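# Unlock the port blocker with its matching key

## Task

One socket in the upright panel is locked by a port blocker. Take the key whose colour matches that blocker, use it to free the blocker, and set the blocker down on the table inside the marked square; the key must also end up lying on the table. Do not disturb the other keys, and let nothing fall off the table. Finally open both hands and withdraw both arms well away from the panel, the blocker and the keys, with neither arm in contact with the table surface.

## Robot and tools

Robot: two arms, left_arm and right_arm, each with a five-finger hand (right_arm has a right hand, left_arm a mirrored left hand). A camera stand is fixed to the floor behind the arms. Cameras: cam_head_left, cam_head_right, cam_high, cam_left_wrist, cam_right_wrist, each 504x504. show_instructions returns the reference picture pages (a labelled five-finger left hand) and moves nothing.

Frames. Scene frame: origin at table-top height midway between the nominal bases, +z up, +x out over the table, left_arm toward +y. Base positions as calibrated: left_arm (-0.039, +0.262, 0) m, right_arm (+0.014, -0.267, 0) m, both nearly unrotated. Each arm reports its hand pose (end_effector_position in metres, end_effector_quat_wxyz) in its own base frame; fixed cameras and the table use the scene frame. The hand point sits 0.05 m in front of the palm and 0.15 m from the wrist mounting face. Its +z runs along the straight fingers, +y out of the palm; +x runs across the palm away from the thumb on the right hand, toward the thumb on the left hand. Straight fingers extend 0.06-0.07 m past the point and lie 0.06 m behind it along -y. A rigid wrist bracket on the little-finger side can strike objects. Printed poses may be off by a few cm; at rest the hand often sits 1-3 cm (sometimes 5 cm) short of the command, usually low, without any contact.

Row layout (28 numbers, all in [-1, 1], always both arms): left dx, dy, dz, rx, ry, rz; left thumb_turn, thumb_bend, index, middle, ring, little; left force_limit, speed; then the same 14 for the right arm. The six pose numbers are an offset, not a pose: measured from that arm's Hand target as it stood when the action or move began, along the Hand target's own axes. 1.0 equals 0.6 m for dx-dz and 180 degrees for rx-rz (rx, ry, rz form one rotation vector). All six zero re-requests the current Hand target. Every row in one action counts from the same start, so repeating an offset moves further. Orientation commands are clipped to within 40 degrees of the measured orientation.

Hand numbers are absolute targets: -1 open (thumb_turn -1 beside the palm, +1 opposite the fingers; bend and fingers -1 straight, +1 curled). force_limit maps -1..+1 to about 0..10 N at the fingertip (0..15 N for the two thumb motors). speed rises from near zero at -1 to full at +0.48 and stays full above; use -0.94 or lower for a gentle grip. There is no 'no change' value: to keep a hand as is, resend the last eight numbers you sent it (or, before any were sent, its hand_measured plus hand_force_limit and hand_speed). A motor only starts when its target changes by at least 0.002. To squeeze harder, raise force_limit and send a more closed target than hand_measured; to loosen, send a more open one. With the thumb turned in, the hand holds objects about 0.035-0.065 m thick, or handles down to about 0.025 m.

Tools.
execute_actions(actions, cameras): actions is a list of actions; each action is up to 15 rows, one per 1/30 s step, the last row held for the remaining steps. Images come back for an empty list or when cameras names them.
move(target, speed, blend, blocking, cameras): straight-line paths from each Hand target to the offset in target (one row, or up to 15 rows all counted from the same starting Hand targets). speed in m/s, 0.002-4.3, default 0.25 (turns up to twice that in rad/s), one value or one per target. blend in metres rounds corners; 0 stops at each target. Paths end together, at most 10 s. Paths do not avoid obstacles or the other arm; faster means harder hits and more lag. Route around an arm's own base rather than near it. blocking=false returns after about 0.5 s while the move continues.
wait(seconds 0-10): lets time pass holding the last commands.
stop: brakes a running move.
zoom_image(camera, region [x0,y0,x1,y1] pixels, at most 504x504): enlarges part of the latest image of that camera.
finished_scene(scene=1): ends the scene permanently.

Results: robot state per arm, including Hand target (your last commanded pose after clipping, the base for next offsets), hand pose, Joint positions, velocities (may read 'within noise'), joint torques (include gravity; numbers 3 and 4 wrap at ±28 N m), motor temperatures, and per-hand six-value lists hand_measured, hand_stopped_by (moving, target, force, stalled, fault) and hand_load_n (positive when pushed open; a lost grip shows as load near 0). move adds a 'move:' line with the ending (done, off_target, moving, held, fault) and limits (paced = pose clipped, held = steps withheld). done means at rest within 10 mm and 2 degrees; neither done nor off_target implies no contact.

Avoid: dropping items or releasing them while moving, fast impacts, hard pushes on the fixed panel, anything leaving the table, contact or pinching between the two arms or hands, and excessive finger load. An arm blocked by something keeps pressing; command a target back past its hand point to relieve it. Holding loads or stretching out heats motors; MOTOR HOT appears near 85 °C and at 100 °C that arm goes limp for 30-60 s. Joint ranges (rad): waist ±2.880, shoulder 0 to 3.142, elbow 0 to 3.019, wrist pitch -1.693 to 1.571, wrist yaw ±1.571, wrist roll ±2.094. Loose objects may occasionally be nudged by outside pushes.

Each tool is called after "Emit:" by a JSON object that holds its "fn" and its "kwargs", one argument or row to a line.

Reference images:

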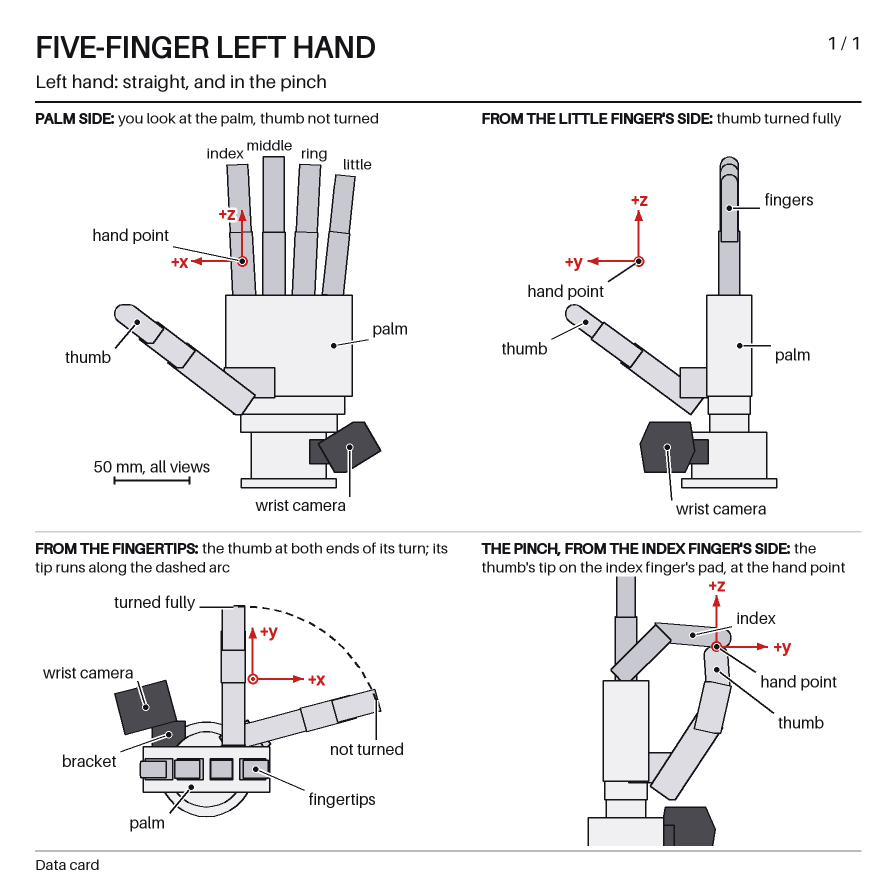

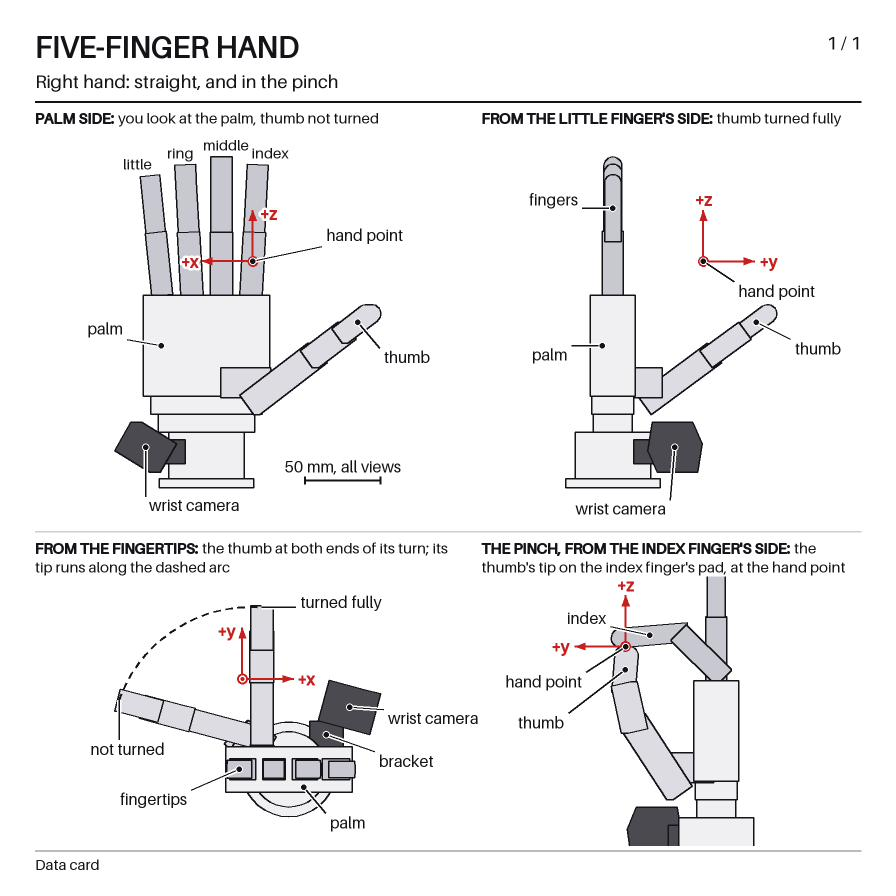

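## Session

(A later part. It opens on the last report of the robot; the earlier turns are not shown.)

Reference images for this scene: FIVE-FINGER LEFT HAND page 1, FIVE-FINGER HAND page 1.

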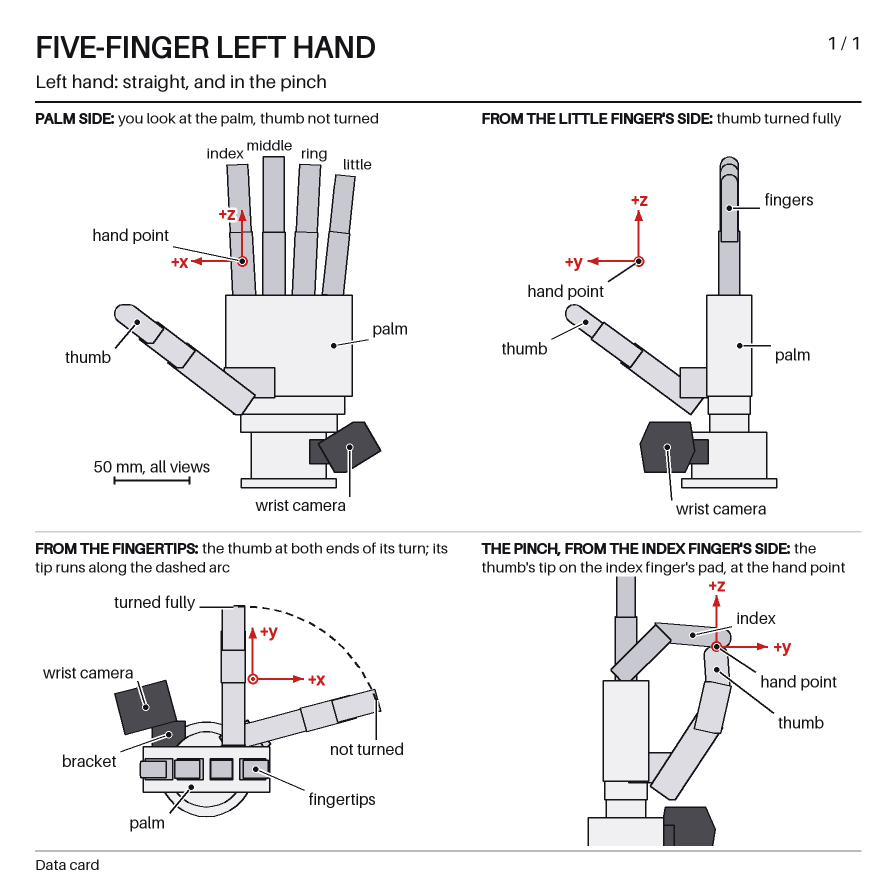

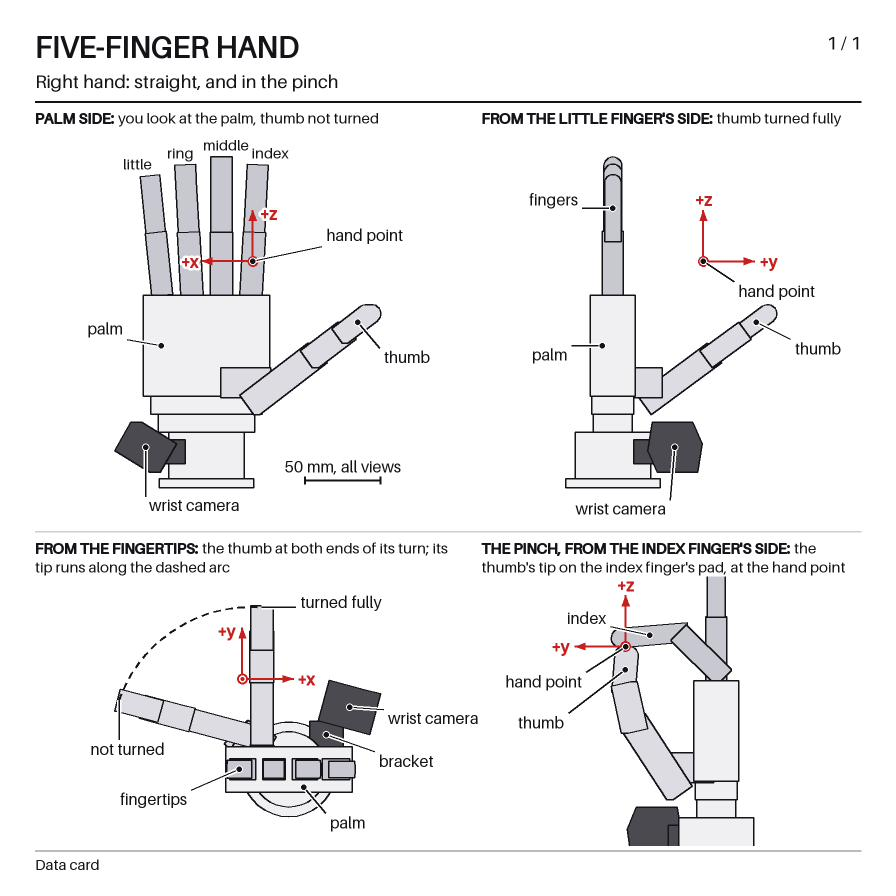

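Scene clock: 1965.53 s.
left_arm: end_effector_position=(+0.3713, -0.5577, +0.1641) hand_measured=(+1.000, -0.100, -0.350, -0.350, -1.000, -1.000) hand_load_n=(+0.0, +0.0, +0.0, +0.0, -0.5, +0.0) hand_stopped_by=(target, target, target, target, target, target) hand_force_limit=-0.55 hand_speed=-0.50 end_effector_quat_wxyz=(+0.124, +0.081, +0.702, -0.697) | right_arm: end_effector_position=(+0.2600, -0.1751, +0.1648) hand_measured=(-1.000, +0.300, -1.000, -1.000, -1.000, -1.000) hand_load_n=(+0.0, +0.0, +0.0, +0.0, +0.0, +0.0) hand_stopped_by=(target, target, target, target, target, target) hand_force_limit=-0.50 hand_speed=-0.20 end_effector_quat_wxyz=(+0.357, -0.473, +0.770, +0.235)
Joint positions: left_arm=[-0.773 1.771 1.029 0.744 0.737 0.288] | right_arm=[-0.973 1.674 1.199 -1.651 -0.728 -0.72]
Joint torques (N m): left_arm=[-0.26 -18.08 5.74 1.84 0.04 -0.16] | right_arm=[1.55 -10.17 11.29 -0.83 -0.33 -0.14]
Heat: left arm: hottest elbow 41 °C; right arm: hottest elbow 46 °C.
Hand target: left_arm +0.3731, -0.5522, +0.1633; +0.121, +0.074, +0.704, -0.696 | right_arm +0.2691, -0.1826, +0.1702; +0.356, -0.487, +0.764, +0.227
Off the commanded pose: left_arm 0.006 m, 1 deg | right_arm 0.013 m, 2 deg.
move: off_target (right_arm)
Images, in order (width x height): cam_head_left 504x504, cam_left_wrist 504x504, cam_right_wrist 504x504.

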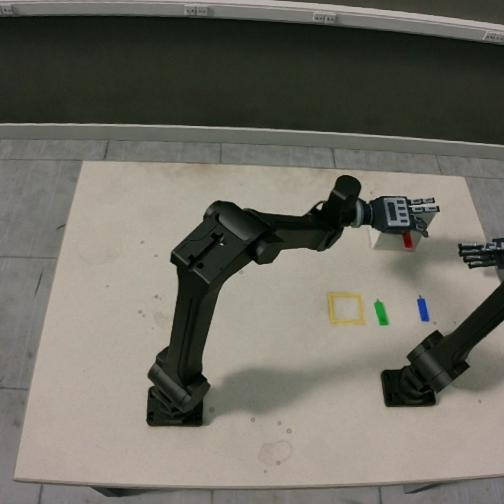

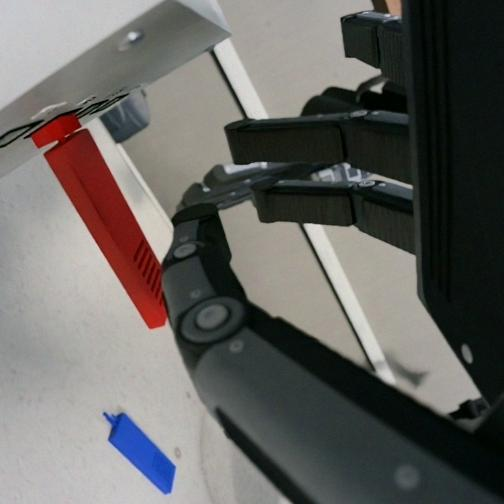

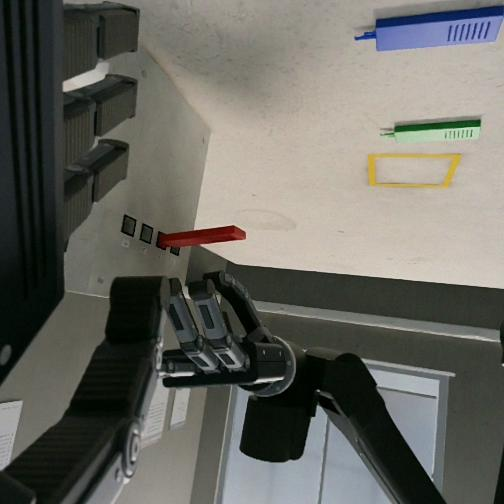

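Emit:
{"fn": "move", "kwargs": {
  "target": [0.0194, 0.0685, 0.0001, 0, 0, 0, 1, -0.1, -0.35, -0.35, -1, -1, -0.55, -0.5, 0, 0, 0, 0, 0, 0, -1, 0.3, -1, -1, -1, -1, -0.5, -0.2],
  "speed": 0.03,
  "cameras": ["cam_left_wrist", "cam_right_wrist", "cam_head_left"]
}}

Emit:
{"fn": "zoom_image", "kwargs": {
  "camera": "cam_right_wrist",
  "region": [110, 200, 270, 320]
}}

Emit:
{"fn": "zoom_image", "kwargs": {
  "camera": "cam_left_wrist",
  "region": [100, 50, 300, 300]
}}

Scene clock: 1978.00 s.
left_arm: end_effector_position=(+0.3699, -0.5564, +0.1325) hand_measured=(+1.000, -0.100, -0.350, -0.350, -1.000, -1.000) hand_load_n=(+0.5, +0.5, +0.0, +0.0, +0.0, +0.0) hand_stopped_by=(target, target, target, target, target, target) hand_force_limit=-0.55 hand_speed=-0.50 end_effector_quat_wxyz=(+0.125, +0.081, +0.701, -0.697) | right_arm: end_effector_position=(+0.2600, -0.1751, +0.1648) hand_measured=(-1.000, +0.300, -1.000, -1.000, -1.000, -1.000) hand_load_n=(+0.0, -0.5, +0.0, +0.0, +0.0, +0.0) hand_stopped_by=(target, target, target, target, target, target) hand_force_limit=-0.50 hand_speed=-0.20 end_effector_quat_wxyz=(+0.357, -0.473, +0.770, +0.235)
Joint positions: left_arm=[-0.773 1.83 1.003 0.832 0.737 0.288] | right_arm=[-0.973 1.674 1.199 -1.651 -0.728 -0.72]
Joint torques (N m): left_arm=[-0.38 -16.03 5.37 2.59 0.03 -0.15] | right_arm=[0.5 -9.7 11.19 -0.85 -0.28 -0.17]
Heat: left arm: hottest elbow 41 °C; right arm: hottest elbow 46 °C.
Hand target: left_arm +0.3732, -0.5523, +0.1205; +0.121, +0.074, +0.703, -0.696 | right_arm +0.2691, -0.1826, +0.1702; +0.356, -0.487, +0.764, +0.227
Off the commanded pose: left_arm 0.013 m, 1 deg | right_arm 0.013 m, 2 deg.
move: off_target (left_arm, right_arm)
Images, in order (width x height): cam_head_left 504x504, cam_left_wrist 504x504, cam_right_wrist 504x504.

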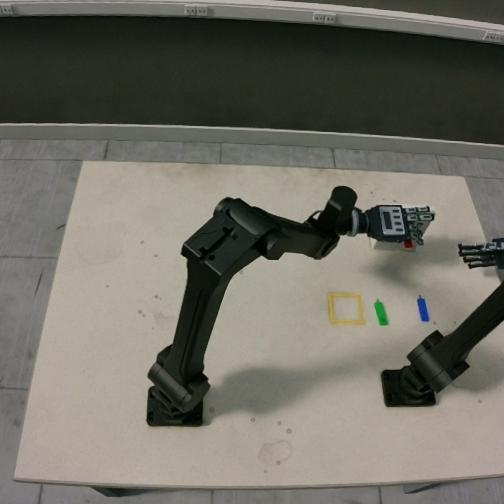

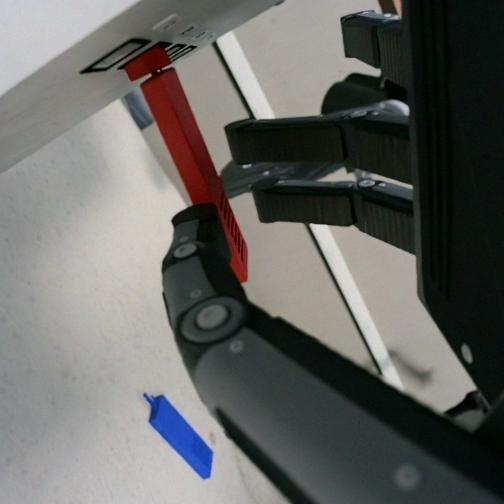

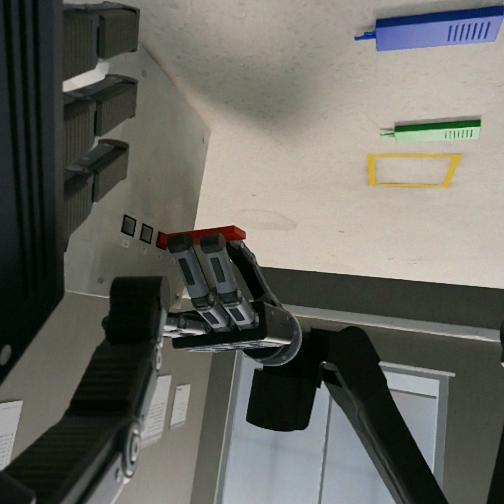

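Scaled by 3.150 from the camera's 504x504 image, which has a finer 720x720 frame.

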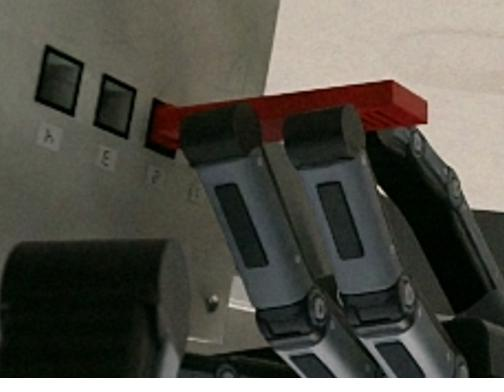

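Scaled by 2.016 from the camera's 504x504 image, which has a finer 720x720 frame.

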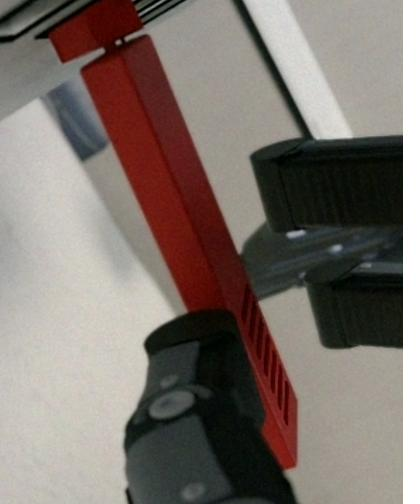

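Emit:
{"fn": "move", "kwargs": {
  "target": [-0.0042, -0.011, 0.033, 0, 0, 0, 1, -0.1, -0.35, -0.35, -1, -1, -0.55, -0.5, 0, 0, 0, 0, 0, 0, -1, 0.3, -1, -1, -1, -1, -0.5, -0.2],
  "speed": 0.02,
  "cameras": ["cam_left_wrist", "cam_right_wrist", "cam_head_left"]
}}

Emit:
{"fn": "zoom_image", "kwargs": {
  "camera": "cam_right_wrist",
  "region": [110, 200, 270, 320]
}}

Emit:
{"fn": "zoom_image", "kwargs": {
  "camera": "cam_left_wrist",
  "region": [100, 50, 300, 300]
}}

Scene clock: 1987.53 s.
left_arm: end_effector_position=(+0.3724, -0.5595, +0.1287) hand_measured=(+1.000, -0.100, -0.350, -0.350, -1.000, -1.000) hand_load_n=(+0.0, +0.0, +0.0, +0.0, +0.0, -0.5) hand_stopped_by=(target, target, target, target, target, target) hand_force_limit=-0.55 hand_speed=-0.50 end_effector_quat_wxyz=(+0.128, +0.075, +0.703, -0.696) | right_arm: end_effector_position=(+0.2600, -0.1751, +0.1648) hand_measured=(-1.000, +0.300, -1.000, -1.000, -1.000, -1.000) hand_load_n=(+0.0, +0.0, +0.0, +0.0, +0.0, +0.0) hand_stopped_by=(target, target, target, target, target, target) hand_force_limit=-0.50 hand_speed=-0.20 end_effector_quat_wxyz=(+0.357, -0.473, +0.770, +0.235)
Joint positions: left_arm=[-0.777 1.84 1.009 0.832 0.718 0.288] | right_arm=[-0.973 1.674 1.199 -1.651 -0.728 -0.72]
Joint torques (N m): left_arm=[-1.67 -15.91 8.66 1.39 -0.16 -0.16] | right_arm=[0.79 -9.93 11.28 -0.87 -0.29 -0.25]
Heat: left arm: hottest elbow 40 °C; right arm: hottest elbow 46 °C.
Hand target: left_arm +0.3752, -0.5720, +0.1276; +0.121, +0.074, +0.704, -0.696 | right_arm +0.2691, -0.1826, +0.1702; +0.356, -0.487, +0.764, +0.227
Off the commanded pose: left_arm 0.013 m, 1 deg | right_arm 0.013 m, 2 deg.
move: off_target (left_arm, right_arm)
Images, in order (width x height): cam_head_left 504x504, cam_left_wrist 504x504, cam_right_wrist 504x504.

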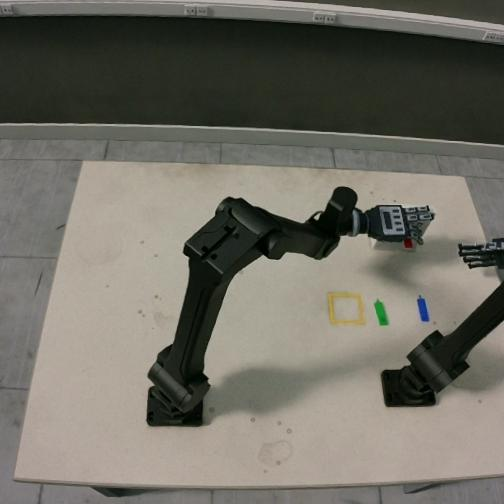

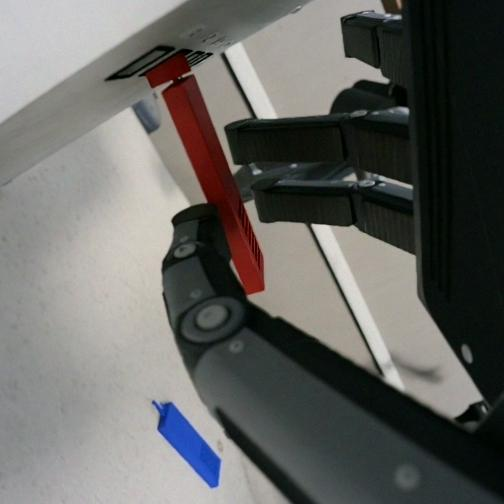

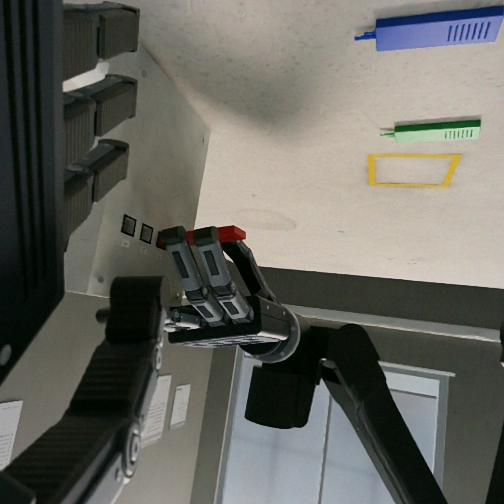

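Scaled by 3.150 from the camera's 504x504 image, which has a finer 720x720 frame.

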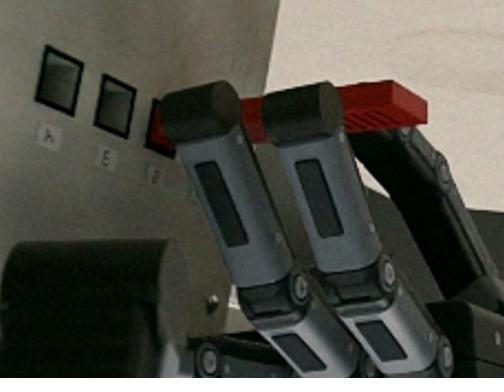

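Scaled by 2.016 from the camera's 504x504 image, which has a finer 720x720 frame.

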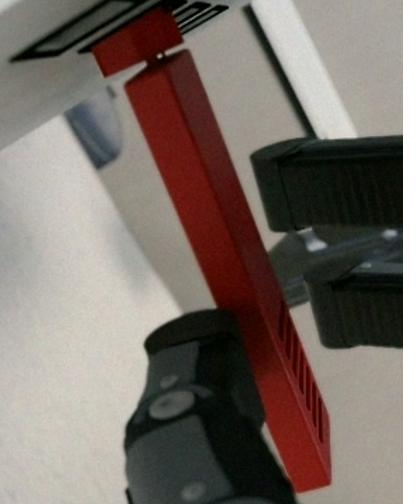

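Emit:
{"fn": "move", "kwargs": {
  "target": [-0.0156, -0.0563, 0.005, 0, 0, 0, 1, -0.1, -0.35, -0.35, -1, -1, -0.55, -0.5, 0, 0, 0, 0, 0, 0, -1, 0.3, -1, -1, -1, -1, -0.5, -0.2],
  "speed": 0.03,
  "cameras": ["cam_left_wrist"]
}}

Scene clock: 1995.87 s.
left_arm: end_effector_position=(+0.3727, -0.5625, +0.1456) hand_measured=(+1.000, -0.100, -0.350, -0.350, -1.000, -1.000) hand_load_n=(+0.5, +0.0, -0.5, +0.0, +0.0, +0.0) hand_stopped_by=(target, target, target, target, target, target) hand_force_limit=-0.55 hand_speed=-0.50 end_effector_quat_wxyz=(+0.121, +0.070, +0.710, -0.690) | right_arm: end_effector_position=(+0.2600, -0.1751, +0.1648) hand_measured=(-1.000, +0.300, -1.000, -1.000, -1.000, -1.000) hand_load_n=(+0.0, +0.0, +0.0, +0.0, +0.0, +0.0) hand_stopped_by=(target, target, target, target, target, target) hand_force_limit=-0.50 hand_speed=-0.20 end_effector_quat_wxyz=(+0.357, -0.473, +0.770, +0.235)
Joint positions: left_arm=[-0.781 1.803 1.034 0.744 0.714 0.288] | right_arm=[-0.973 1.674 1.199 -1.651 -0.728 -0.72]
Joint torques (N m): left_arm=[-1.79 -18.2 9.1 1.29 -0.15 -0.17] | right_arm=[1.08 -9.41 11.37 -0.83 -0.29 -0.15]
Heat: left arm: hottest elbow 40 °C; right arm: hottest elbow 46 °C.
Hand target: left_arm +0.3752, -0.5750, +0.1625; +0.121, +0.074, +0.704, -0.696 | right_arm +0.2691, -0.1826, +0.1702; +0.356, -0.487, +0.764, +0.227
Off the commanded pose: left_arm 0.021 m, 1 deg | right_arm 0.013 m, 2 deg.
move: off_target (left_arm, right_arm)
Images, in order (width x height): cam_left_wrist 504x504.

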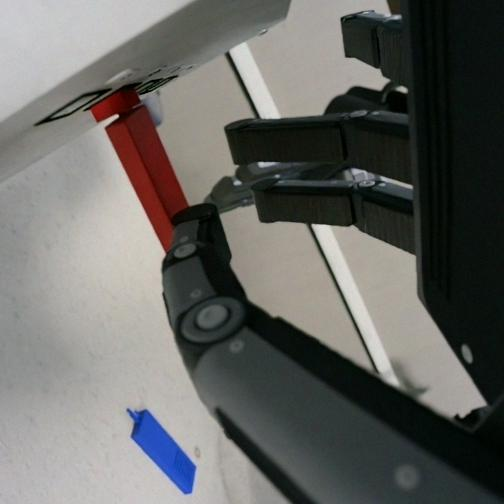

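Emit:
{"fn": "move", "kwargs": {
  "target": [0.0188, 0.0665, 0.0001, 0, 0, 0, 1, -0.1, -0.35, -0.35, -1, -1, -0.55, -0.5, 0, 0, 0, 0, 0, 0, -1, 0.3, -1, -1, -1, -1, -0.5, -0.2],
  "speed": 0.03,
  "cameras": ["cam_left_wrist", "cam_right_wrist"]
}}

Emit:
{"fn": "zoom_image", "kwargs": {
  "camera": "cam_right_wrist",
  "region": [110, 200, 270, 320]
}}

Emit:
{"fn": "zoom_image", "kwargs": {
  "camera": "cam_left_wrist",
  "region": [100, 50, 300, 300]
}}

Scene clock: 2001.27 s.
left_arm: end_effector_position=(+0.3763, -0.5661, +0.1294) hand_measured=(+1.000, -0.100, -0.350, -0.350, -1.000, -1.000) hand_load_n=(+0.5, +0.5, +0.0, +0.0, +0.0, +0.0) hand_stopped_by=(target, target, target, target, target, target) hand_force_limit=-0.55 hand_speed=-0.50 end_effector_quat_wxyz=(+0.127, +0.074, +0.704, -0.694) | right_arm: end_effector_position=(+0.2600, -0.1751, +0.1648) hand_measured=(-1.000, +0.300, -1.000, -1.000, -1.000, -1.000) hand_load_n=(-0.5, +0.0, +0.0, +0.0, +0.0, +0.0) hand_stopped_by=(target, target, target, target, target, target) hand_force_limit=-0.50 hand_speed=-0.20 end_effector_quat_wxyz=(+0.357, -0.473, +0.770, +0.235)
Joint positions: left_arm=[-0.781 1.851 1.034 0.813 0.714 0.288] | right_arm=[-0.973 1.674 1.199 -1.651 -0.728 -0.72]
Joint torques (N m): left_arm=[-1.73 -15.56 7.16 2.47 -0.15 -0.16] | right_arm=[1.9 -10.23 11.19 -0.91 -0.32 -0.19]
Heat: left arm: hottest elbow 41 °C; right arm: hottest elbow 46 °C.
Hand target: left_arm +0.3753, -0.5750, +0.1210; +0.121, +0.074, +0.704, -0.696 | right_arm +0.2691, -0.1826, +0.1702; +0.356, -0.487, +0.764, +0.227
Off the commanded pose: left_arm 0.012 m, 1 deg | right_arm 0.013 m, 2 deg.
move: off_target (left_arm, right_arm)
Images, in order (width x height): cam_left_wrist 504x504, cam_right_wrist 504x504.

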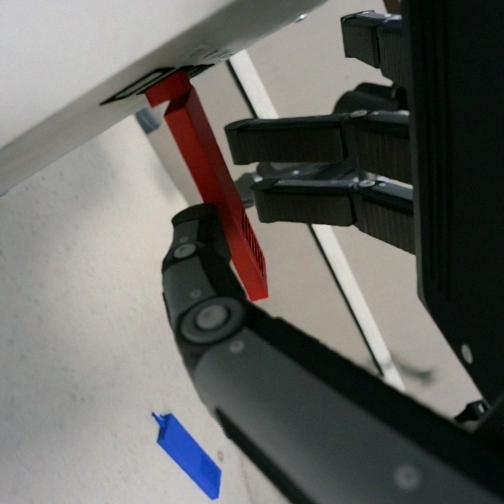

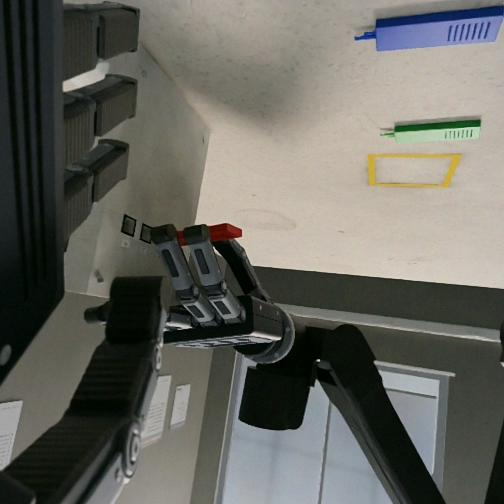

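Scaled by 3.150 from the camera's 504x504 image, which has a finer 720x720 frame.

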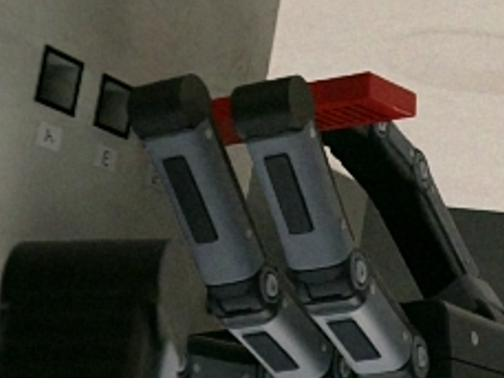

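Scaled by 2.016 from the camera's 504x504 image, which has a finer 720x720 frame.

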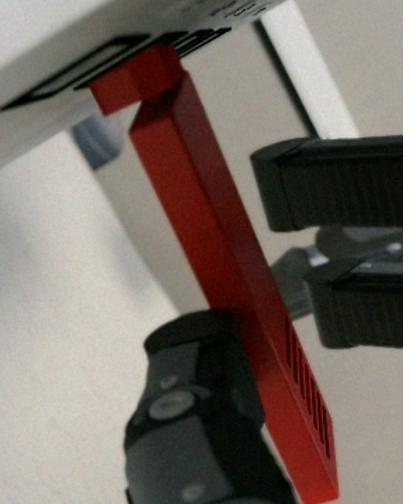

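Emit:
{"fn": "move", "kwargs": {
  "target": [-0.0068, -0.0465, -0.009, 0, 0, 0, 1, -0.1, -0.35, -0.35, -1, -1, -0.55, -0.5, 0, 0, 0, 0, 0, 0, -1, 0.3, -1, -1, -1, -1, -0.5, -0.2],
  "speed": 0.03,
  "cameras": ["cam_left_wrist", "cam_right_wrist"]
}}

Emit:
{"fn": "zoom_image", "kwargs": {
  "camera": "cam_right_wrist",
  "region": [110, 200, 270, 320]
}}

Emit:
{"fn": "zoom_image", "kwargs": {
  "camera": "cam_left_wrist",
  "region": [100, 50, 300, 300]
}}

Scene clock: 2012.03 s.
left_arm: end_effector_position=(+0.3748, -0.5646, +0.1459) hand_measured=(+1.000, -0.100, -0.350, -0.350, -1.000, -1.000) hand_load_n=(+0.0, +0.0, +0.0, +0.0, +0.0, +0.0) hand_stopped_by=(target, target, target, target, target, target) hand_force_limit=-0.55 hand_speed=-0.50 end_effector_quat_wxyz=(+0.129, +0.076, +0.702, -0.696) | right_arm: end_effector_position=(+0.2600, -0.1751, +0.1648) hand_measured=(-1.000, +0.300, -1.000, -1.000, -1.000, -1.000) hand_load_n=(+0.0, +0.0, +0.0, +0.5, +0.0, +0.0) hand_stopped_by=(target, target, target, target, target, target) hand_force_limit=-0.50 hand_speed=-0.20 end_effector_quat_wxyz=(+0.357, -0.473, +0.770, +0.235)
Joint positions: left_arm=[-0.781 1.816 1.034 0.784 0.714 0.288] | right_arm=[-0.973 1.674 1.199 -1.651 -0.728 -0.72]
Joint torques (N m): left_arm=[-1.61 -18.26 6.98 1.32 -0.11 -0.16] | right_arm=[1.08 -10.81 11.38 -0.96 -0.3 -0.11]
Heat: left arm: hottest elbow 42 °C; right arm: hottest elbow 46 °C.
Hand target: left_arm +0.3712, -0.5699, +0.1491; +0.121, +0.074, +0.703, -0.696 | right_arm +0.2691, -0.1826, +0.1702; +0.356, -0.487, +0.764, +0.227
Off the commanded pose: left_arm 0.007 m, 1 deg | right_arm 0.013 m, 2 deg.
move: off_target (right_arm)
Images, in order (width x height): cam_left_wrist 504x504, cam_right_wrist 504x504.

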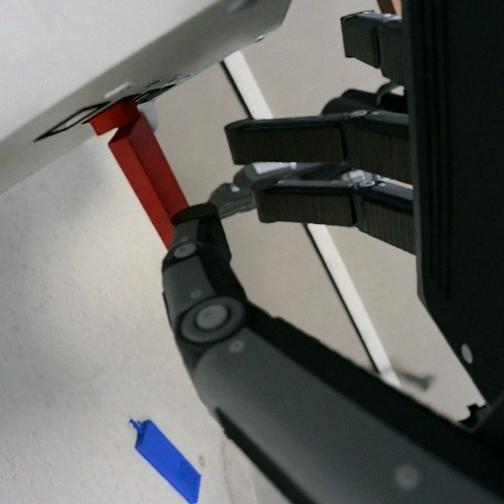

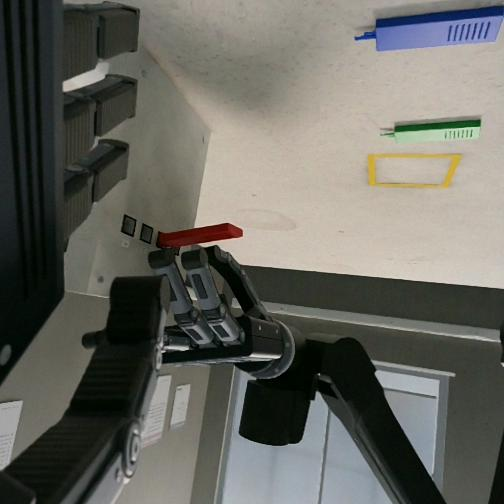

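Scaled by 3.150 from the camera's 504x504 image, which has a finer 720x720 frame.

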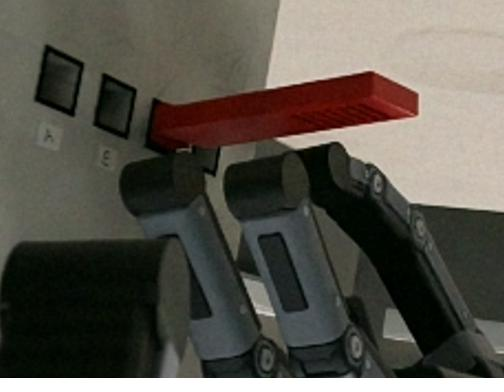

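Scaled by 2.016 from the camera's 504x504 image, which has a finer 720x720 frame.

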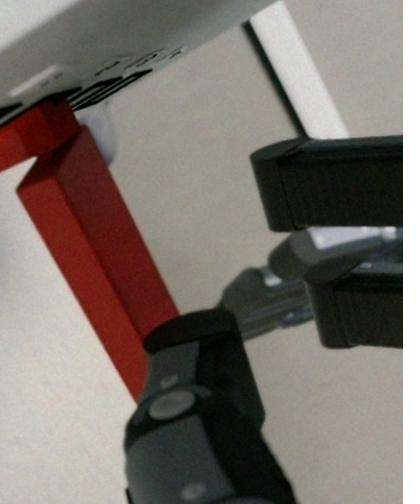

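Emit:
{"fn": "move", "kwargs": {
  "target": [0.0115, 0.0411, -0.0033, 0, 0, 0, 1, -0.1, -0.35, -0.35, -1, -1, -0.55, -0.5, 0, 0, 0, 0, 0, 0, -1, 0.3, -1, -1, -1, -1, -0.5, -0.2],
  "speed": 0.03,
  "cameras": ["cam_left_wrist", "cam_right_wrist"]
}}

Emit:
{"fn": "zoom_image", "kwargs": {
  "camera": "cam_right_wrist",
  "region": [110, 200, 270, 320]
}}

Emit:
{"fn": "zoom_image", "kwargs": {
  "camera": "cam_left_wrist",
  "region": [100, 50, 300, 300]
}}

Scene clock: 2019.77 s.
left_arm: end_effector_position=(+0.3763, -0.5661, +0.1391) hand_measured=(+1.000, -0.100, -0.350, -0.350, -1.000, -1.000) hand_load_n=(+0.0, +0.0, +0.0, +0.0, +0.0, +0.0) hand_stopped_by=(target, target, target, target, target, target) hand_force_limit=-0.55 hand_speed=-0.50 end_effector_quat_wxyz=(+0.131, +0.077, +0.700, -0.698) | right_arm: end_effector_position=(+0.2600, -0.1751, +0.1648) hand_measured=(-1.000, +0.300, -1.000, -1.000, -1.000, -1.000) hand_load_n=(+0.0, +0.0, +0.0, +0.0, +0.0, +0.0) hand_stopped_by=(target, target, target, target, target, target) hand_force_limit=-0.50 hand_speed=-0.20 end_effector_quat_wxyz=(+0.357, -0.473, +0.770, +0.235)
Joint positions: left_arm=[-0.781 1.836 1.034 0.812 0.714 0.288] | right_arm=[-0.973 1.674 1.199 -1.651 -0.728 -0.72]
Joint torques (N m): left_arm=[-1.49 -15.91 5.44 2.66 -0.01 -0.16] | right_arm=[1.79 -10.23 11.38 -0.87 -0.26 -0.23]
Heat: left arm: hottest elbow 42 °C; right arm: hottest elbow 46 °C.
Hand target: left_arm +0.3712, -0.5679, +0.1235; +0.121, +0.074, +0.704, -0.696 | right_arm +0.2691, -0.1826, +0.1702; +0.356, -0.487, +0.764, +0.227
Off the commanded pose: left_arm 0.016 m, 1 deg | right_arm 0.013 m, 2 deg.
move: off_target (left_arm, right_arm)
Images, in order (width x height): cam_left_wrist 504x504, cam_right_wrist 504x504.

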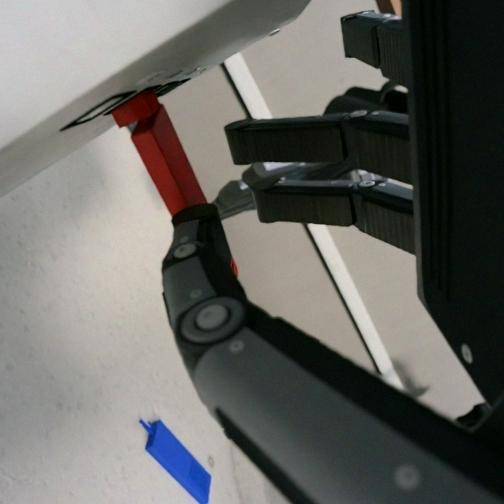

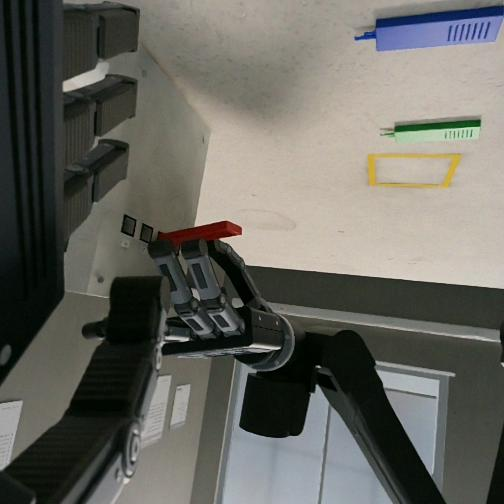

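Scaled by 3.150 from the camera's 504x504 image, which has a finer 720x720 frame.

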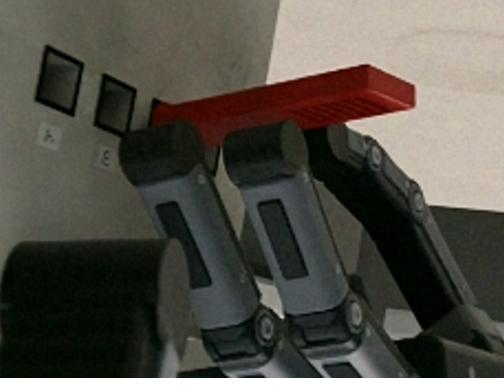

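Scaled by 2.016 from the camera's 504x504 image, which has a finer 720x720 frame.

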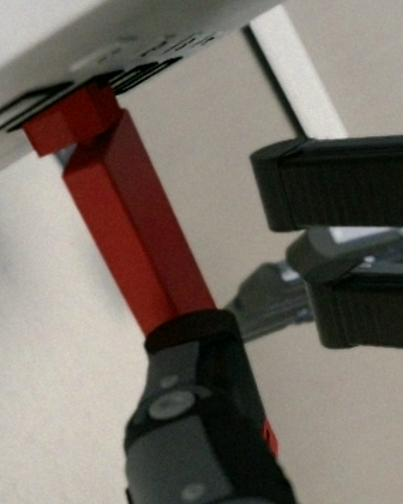

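Emit:
{"fn": "move", "kwargs": {
  "target": [-0.0137, -0.0481, 0.0, 0, 0, 0, 1, -0.1, -0.35, -0.35, -1, -1, -0.55, -0.5, 0, 0, 0, 0, 0, 0, -1, 0.3, -1, -1, -1, -1, -0.5, -0.2],
  "speed": 0.04,
  "cameras": ["cam_left_wrist", "cam_right_wrist"]
}}

Emit:
{"fn": "zoom_image", "kwargs": {
  "camera": "cam_right_wrist",
  "region": [110, 200, 270, 320]
}}

Emit:
{"fn": "zoom_image", "kwargs": {
  "camera": "cam_left_wrist",
  "region": [40, 50, 240, 300]
}}

Scene clock: 2031.27 s.
left_arm: end_effector_position=(+0.3742, -0.5640, +0.1506) hand_measured=(+1.000, -0.100, -0.350, -0.350, -1.000, -1.000) hand_load_n=(+0.0, +0.0, +0.0, +0.0, +0.0, +0.0) hand_stopped_by=(target, target, target, target, target, target) hand_force_limit=-0.55 hand_speed=-0.50 end_effector_quat_wxyz=(+0.129, +0.076, +0.702, -0.696) | right_arm: end_effector_position=(+0.2600, -0.1751, +0.1648) hand_measured=(-1.000, +0.300, -1.000, -1.000, -1.000, -1.000) hand_load_n=(+0.0, +0.0, +0.0, +0.0, +0.0, +0.0) hand_stopped_by=(target, target, target, target, target, target) hand_force_limit=-0.50 hand_speed=-0.20 end_effector_quat_wxyz=(+0.357, -0.473, +0.770, +0.235)
Joint positions: left_arm=[-0.781 1.806 1.034 0.774 0.714 0.288] | right_arm=[-0.973 1.674 1.199 -1.651 -0.728 -0.72]
Joint torques (N m): left_arm=[-1.49 -18.2 6.93 1.31 -0.02 -0.16] | right_arm=[1.32 -11.11 11.12 -1.18 -0.3 -0.22]
Heat: left arm: hottest elbow 41 °C; right arm: hottest elbow 46 °C.
Hand target: left_arm +0.3712, -0.5679, +0.1534; +0.121, +0.074, +0.704, -0.696 | right_arm +0.2691, -0.1826, +0.1702; +0.356, -0.487, +0.764, +0.227
Off the commanded pose: left_arm 0.006 m, 1 deg | right_arm 0.013 m, 2 deg.
move: off_target (right_arm)
Images, in order (width x height): cam_left_wrist 504x504, cam_right_wrist 504x504.

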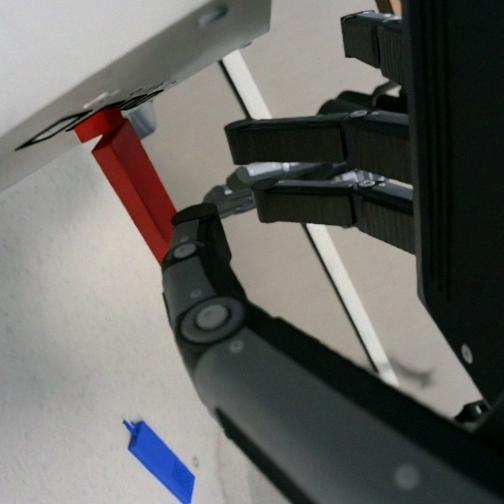

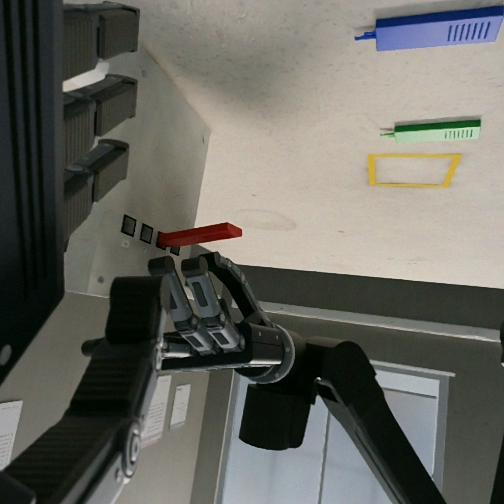

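Scaled by 3.150 from the camera's 504x504 image, which has a finer 720x720 frame.

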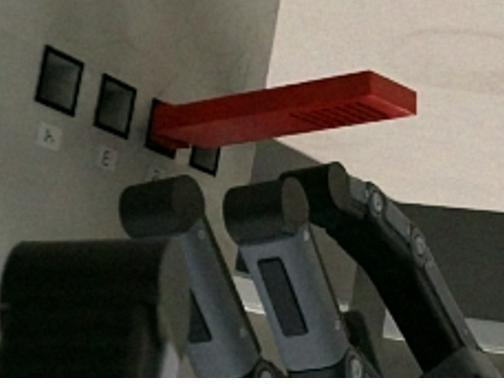

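Scaled by 2.016 from the camera's 504x504 image, which has a finer 720x720 frame.

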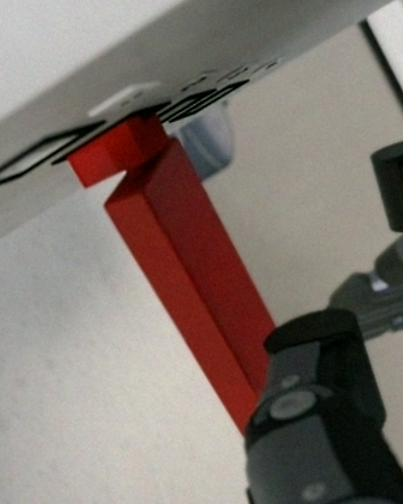

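Emit:
{"fn": "move", "kwargs": {
  "target": [0, 0, 0.0, 0, 0, 0, 1, -0.8, -0.35, -0.35, -1, -1, -0.55, -0.5, 0, 0, 0, 0, 0, 0, -1, 0.3, -1, -1, -1, -1, -0.5, -0.2],
  "speed": 0.04,
  "cameras": ["cam_left_wrist", "cam_right_wrist"]
}}

Scene clock: 2042.87 s.
left_arm: end_effector_position=(+0.3742, -0.5640, +0.1506) hand_measured=(+1.000, -0.800, -0.350, -0.350, -1.000, -1.000) hand_load_n=(-0.5, +0.0, +0.0, +0.0, -0.5, +0.0) hand_stopped_by=(target, target, target, target, target, target) hand_force_limit=-0.55 hand_speed=-0.50 end_effector_quat_wxyz=(+0.129, +0.076, +0.702, -0.696) | right_arm: end_effector_position=(+0.2600, -0.1751, +0.1648) hand_measured=(-1.000, +0.300, -1.000, -1.000, -1.000, -1.000) hand_load_n=(+0.0, +0.0, +0.0, +0.0, +0.0, +0.0) hand_stopped_by=(target, target, target, target, target, target) hand_force_limit=-0.50 hand_speed=-0.20 end_effector_quat_wxyz=(+0.357, -0.473, +0.770, +0.235)
Joint positions: left_arm=[-0.781 1.806 1.034 0.774 0.714 0.288] | right_arm=[-0.973 1.674 1.199 -1.651 -0.728 -0.72]
Joint torques (N m): left_arm=[-1.32 -18.2 6.9 1.31 -0.02 -0.16] | right_arm=[1.2 -11.16 11.18 -0.84 -0.29 -0.2]
Heat: left arm: hottest elbow 41 °C; right arm: hottest elbow 46 °C.
Hand target: left_arm +0.3712, -0.5679, +0.1534; +0.121, +0.074, +0.704, -0.696 | right_arm +0.2691, -0.1826, +0.1702; +0.356, -0.487, +0.764, +0.227
Off the commanded pose: left_arm 0.006 m, 1 deg | right_arm 0.013 m, 2 deg.
move: off_target (right_arm)
Images, in order (width x height): cam_left_wrist 504x504, cam_right_wrist 504x504.

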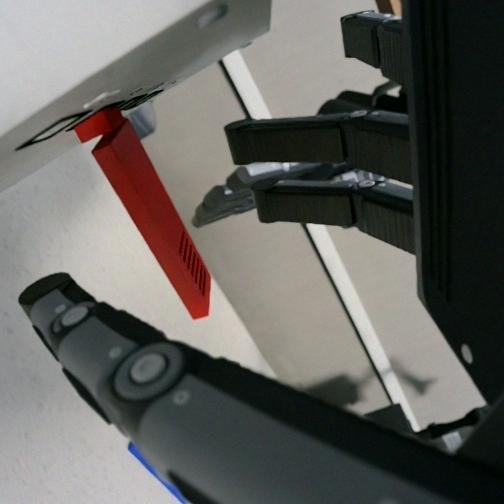

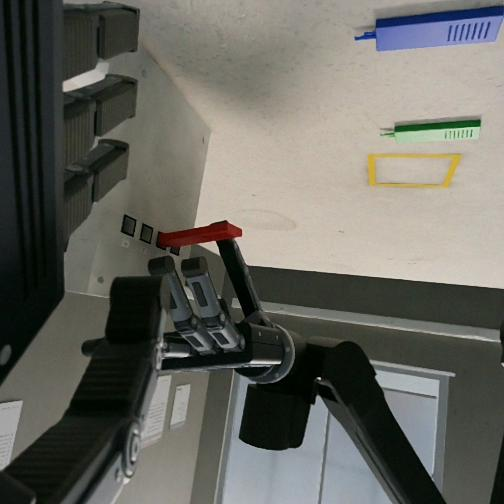

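Emit:
{"fn": "move", "kwargs": {
  "target": [0.0123, 0.0433, 0.0, 0, 0, 0, 1, -0.8, -0.35, -0.35, -1, -1, -0.55, -0.5, 0, 0, 0, 0, 0, 0, -1, 0.3, -1, -1, -1, -1, -0.5, -0.2],
  "speed": 0.03,
  "cameras": ["cam_left_wrist", "cam_right_wrist"]
}}

Scene clock: 2048.20 s.
left_arm: end_effector_position=(+0.3759, -0.5657, +0.1383) hand_measured=(+1.000, -0.800, -0.350, -0.350, -1.000, -1.000) hand_load_n=(+0.0, +0.5, +0.0, +0.0, +0.0, +0.0) hand_stopped_by=(target, target, target, target, target, target) hand_force_limit=-0.55 hand_speed=-0.50 end_effector_quat_wxyz=(+0.129, +0.076, +0.702, -0.696) | right_arm: end_effector_position=(+0.2600, -0.1751, +0.1648) hand_measured=(-1.000, +0.300, -1.000, -1.000, -1.000, -1.000) hand_load_n=(+0.0, +0.0, +0.0, +0.0, +0.0, +0.0) hand_stopped_by=(target, target, target, target, target, target) hand_force_limit=-0.50 hand_speed=-0.20 end_effector_quat_wxyz=(+0.357, -0.473, +0.770, +0.235)
Joint positions: left_arm=[-0.781 1.835 1.034 0.805 0.714 0.288] | right_arm=[-0.973 1.674 1.199 -1.651 -0.728 -0.72]
Joint torques (N m): left_arm=[-1.49 -16.38 5.61 2.66 -0.02 -0.15] | right_arm=[1.26 -10.29 11.07 -0.76 -0.3 -0.23]
Heat: left arm: hottest elbow 41 °C; right arm: hottest elbow 46 °C.
Hand target: left_arm +0.3712, -0.5679, +0.1265; +0.121, +0.074, +0.704, -0.696 | right_arm +0.2691, -0.1826, +0.1702; +0.356, -0.487, +0.764, +0.227
Off the commanded pose: left_arm 0.013 m, 1 deg | right_arm 0.013 m, 2 deg.
move: off_target (left_arm, right_arm)
Images, in order (width x height): cam_left_wrist 504x504, cam_right_wrist 504x504.

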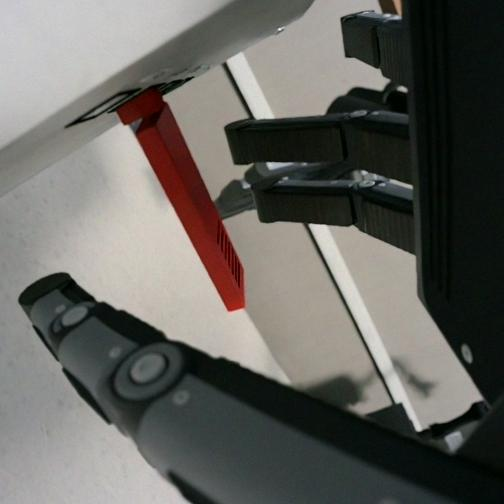

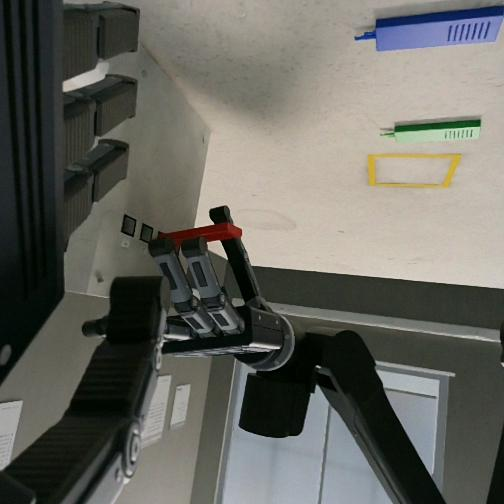

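Emit:
{"fn": "move", "kwargs": {
  "target": [0, 0, 0, 0, 0, 0, 1, -0.05, -0.35, -0.35, -1, -1, -0.55, -0.7, 0, 0, 0, 0, 0, 0, -1, 0.3, -1, -1, -1, -1, -0.5, -0.2],
  "speed": 0.03,
  "cameras": ["cam_left_wrist", "cam_right_wrist"]
}}

Scene clock: 2056.87 s.
left_arm: end_effector_position=(+0.3756, -0.5654, +0.1366) hand_measured=(+1.000, -0.050, -0.350, -0.350, -1.000, -1.000) hand_load_n=(+0.0, +0.5, +0.0, +0.0, +0.0, +0.0) hand_stopped_by=(target, target, target, target, target, target) hand_force_limit=-0.55 hand_speed=-0.70 end_effector_quat_wxyz=(+0.128, +0.075, +0.703, -0.696) | right_arm: end_effector_position=(+0.2600, -0.1751, +0.1648) hand_measured=(-1.000, +0.300, -1.000, -1.000, -1.000, -1.000) hand_load_n=(+0.0, +0.0, +0.0, +0.0, +0.0, +0.0) hand_stopped_by=(target, target, target, target, target, target) hand_force_limit=-0.50 hand_speed=-0.20 end_effector_quat_wxyz=(+0.357, -0.473, +0.770, +0.235)
Joint positions: left_arm=[-0.781 1.837 1.033 0.805 0.714 0.288] | right_arm=[-0.973 1.674 1.199 -1.651 -0.728 -0.72]
Joint torques (N m): left_arm=[-1.55 -16.56 5.65 2.61 -0.01 -0.17] | right_arm=[0.85 -10.75 11.25 -0.77 -0.28 -0.18]
Heat: left arm: hottest elbow 41 °C; right arm: hottest elbow 46 °C.
Hand target: left_arm +0.3711, -0.5678, +0.1262; +0.121, +0.074, +0.704, -0.696 | right_arm +0.2691, -0.1826, +0.1702; +0.356, -0.487, +0.764, +0.227
Off the commanded pose: left_arm 0.011 m, 1 deg | right_arm 0.013 m, 2 deg.
move: off_target (left_arm, right_arm)
Images, in order (width x height): cam_left_wrist 504x504, cam_right_wrist 504x504.

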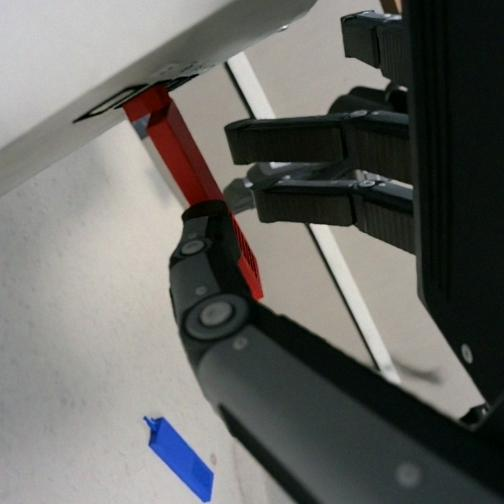

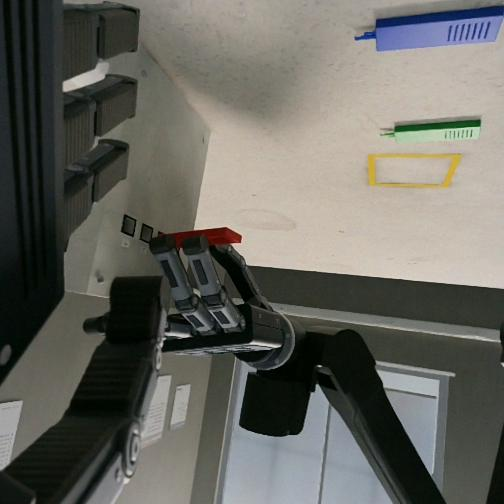

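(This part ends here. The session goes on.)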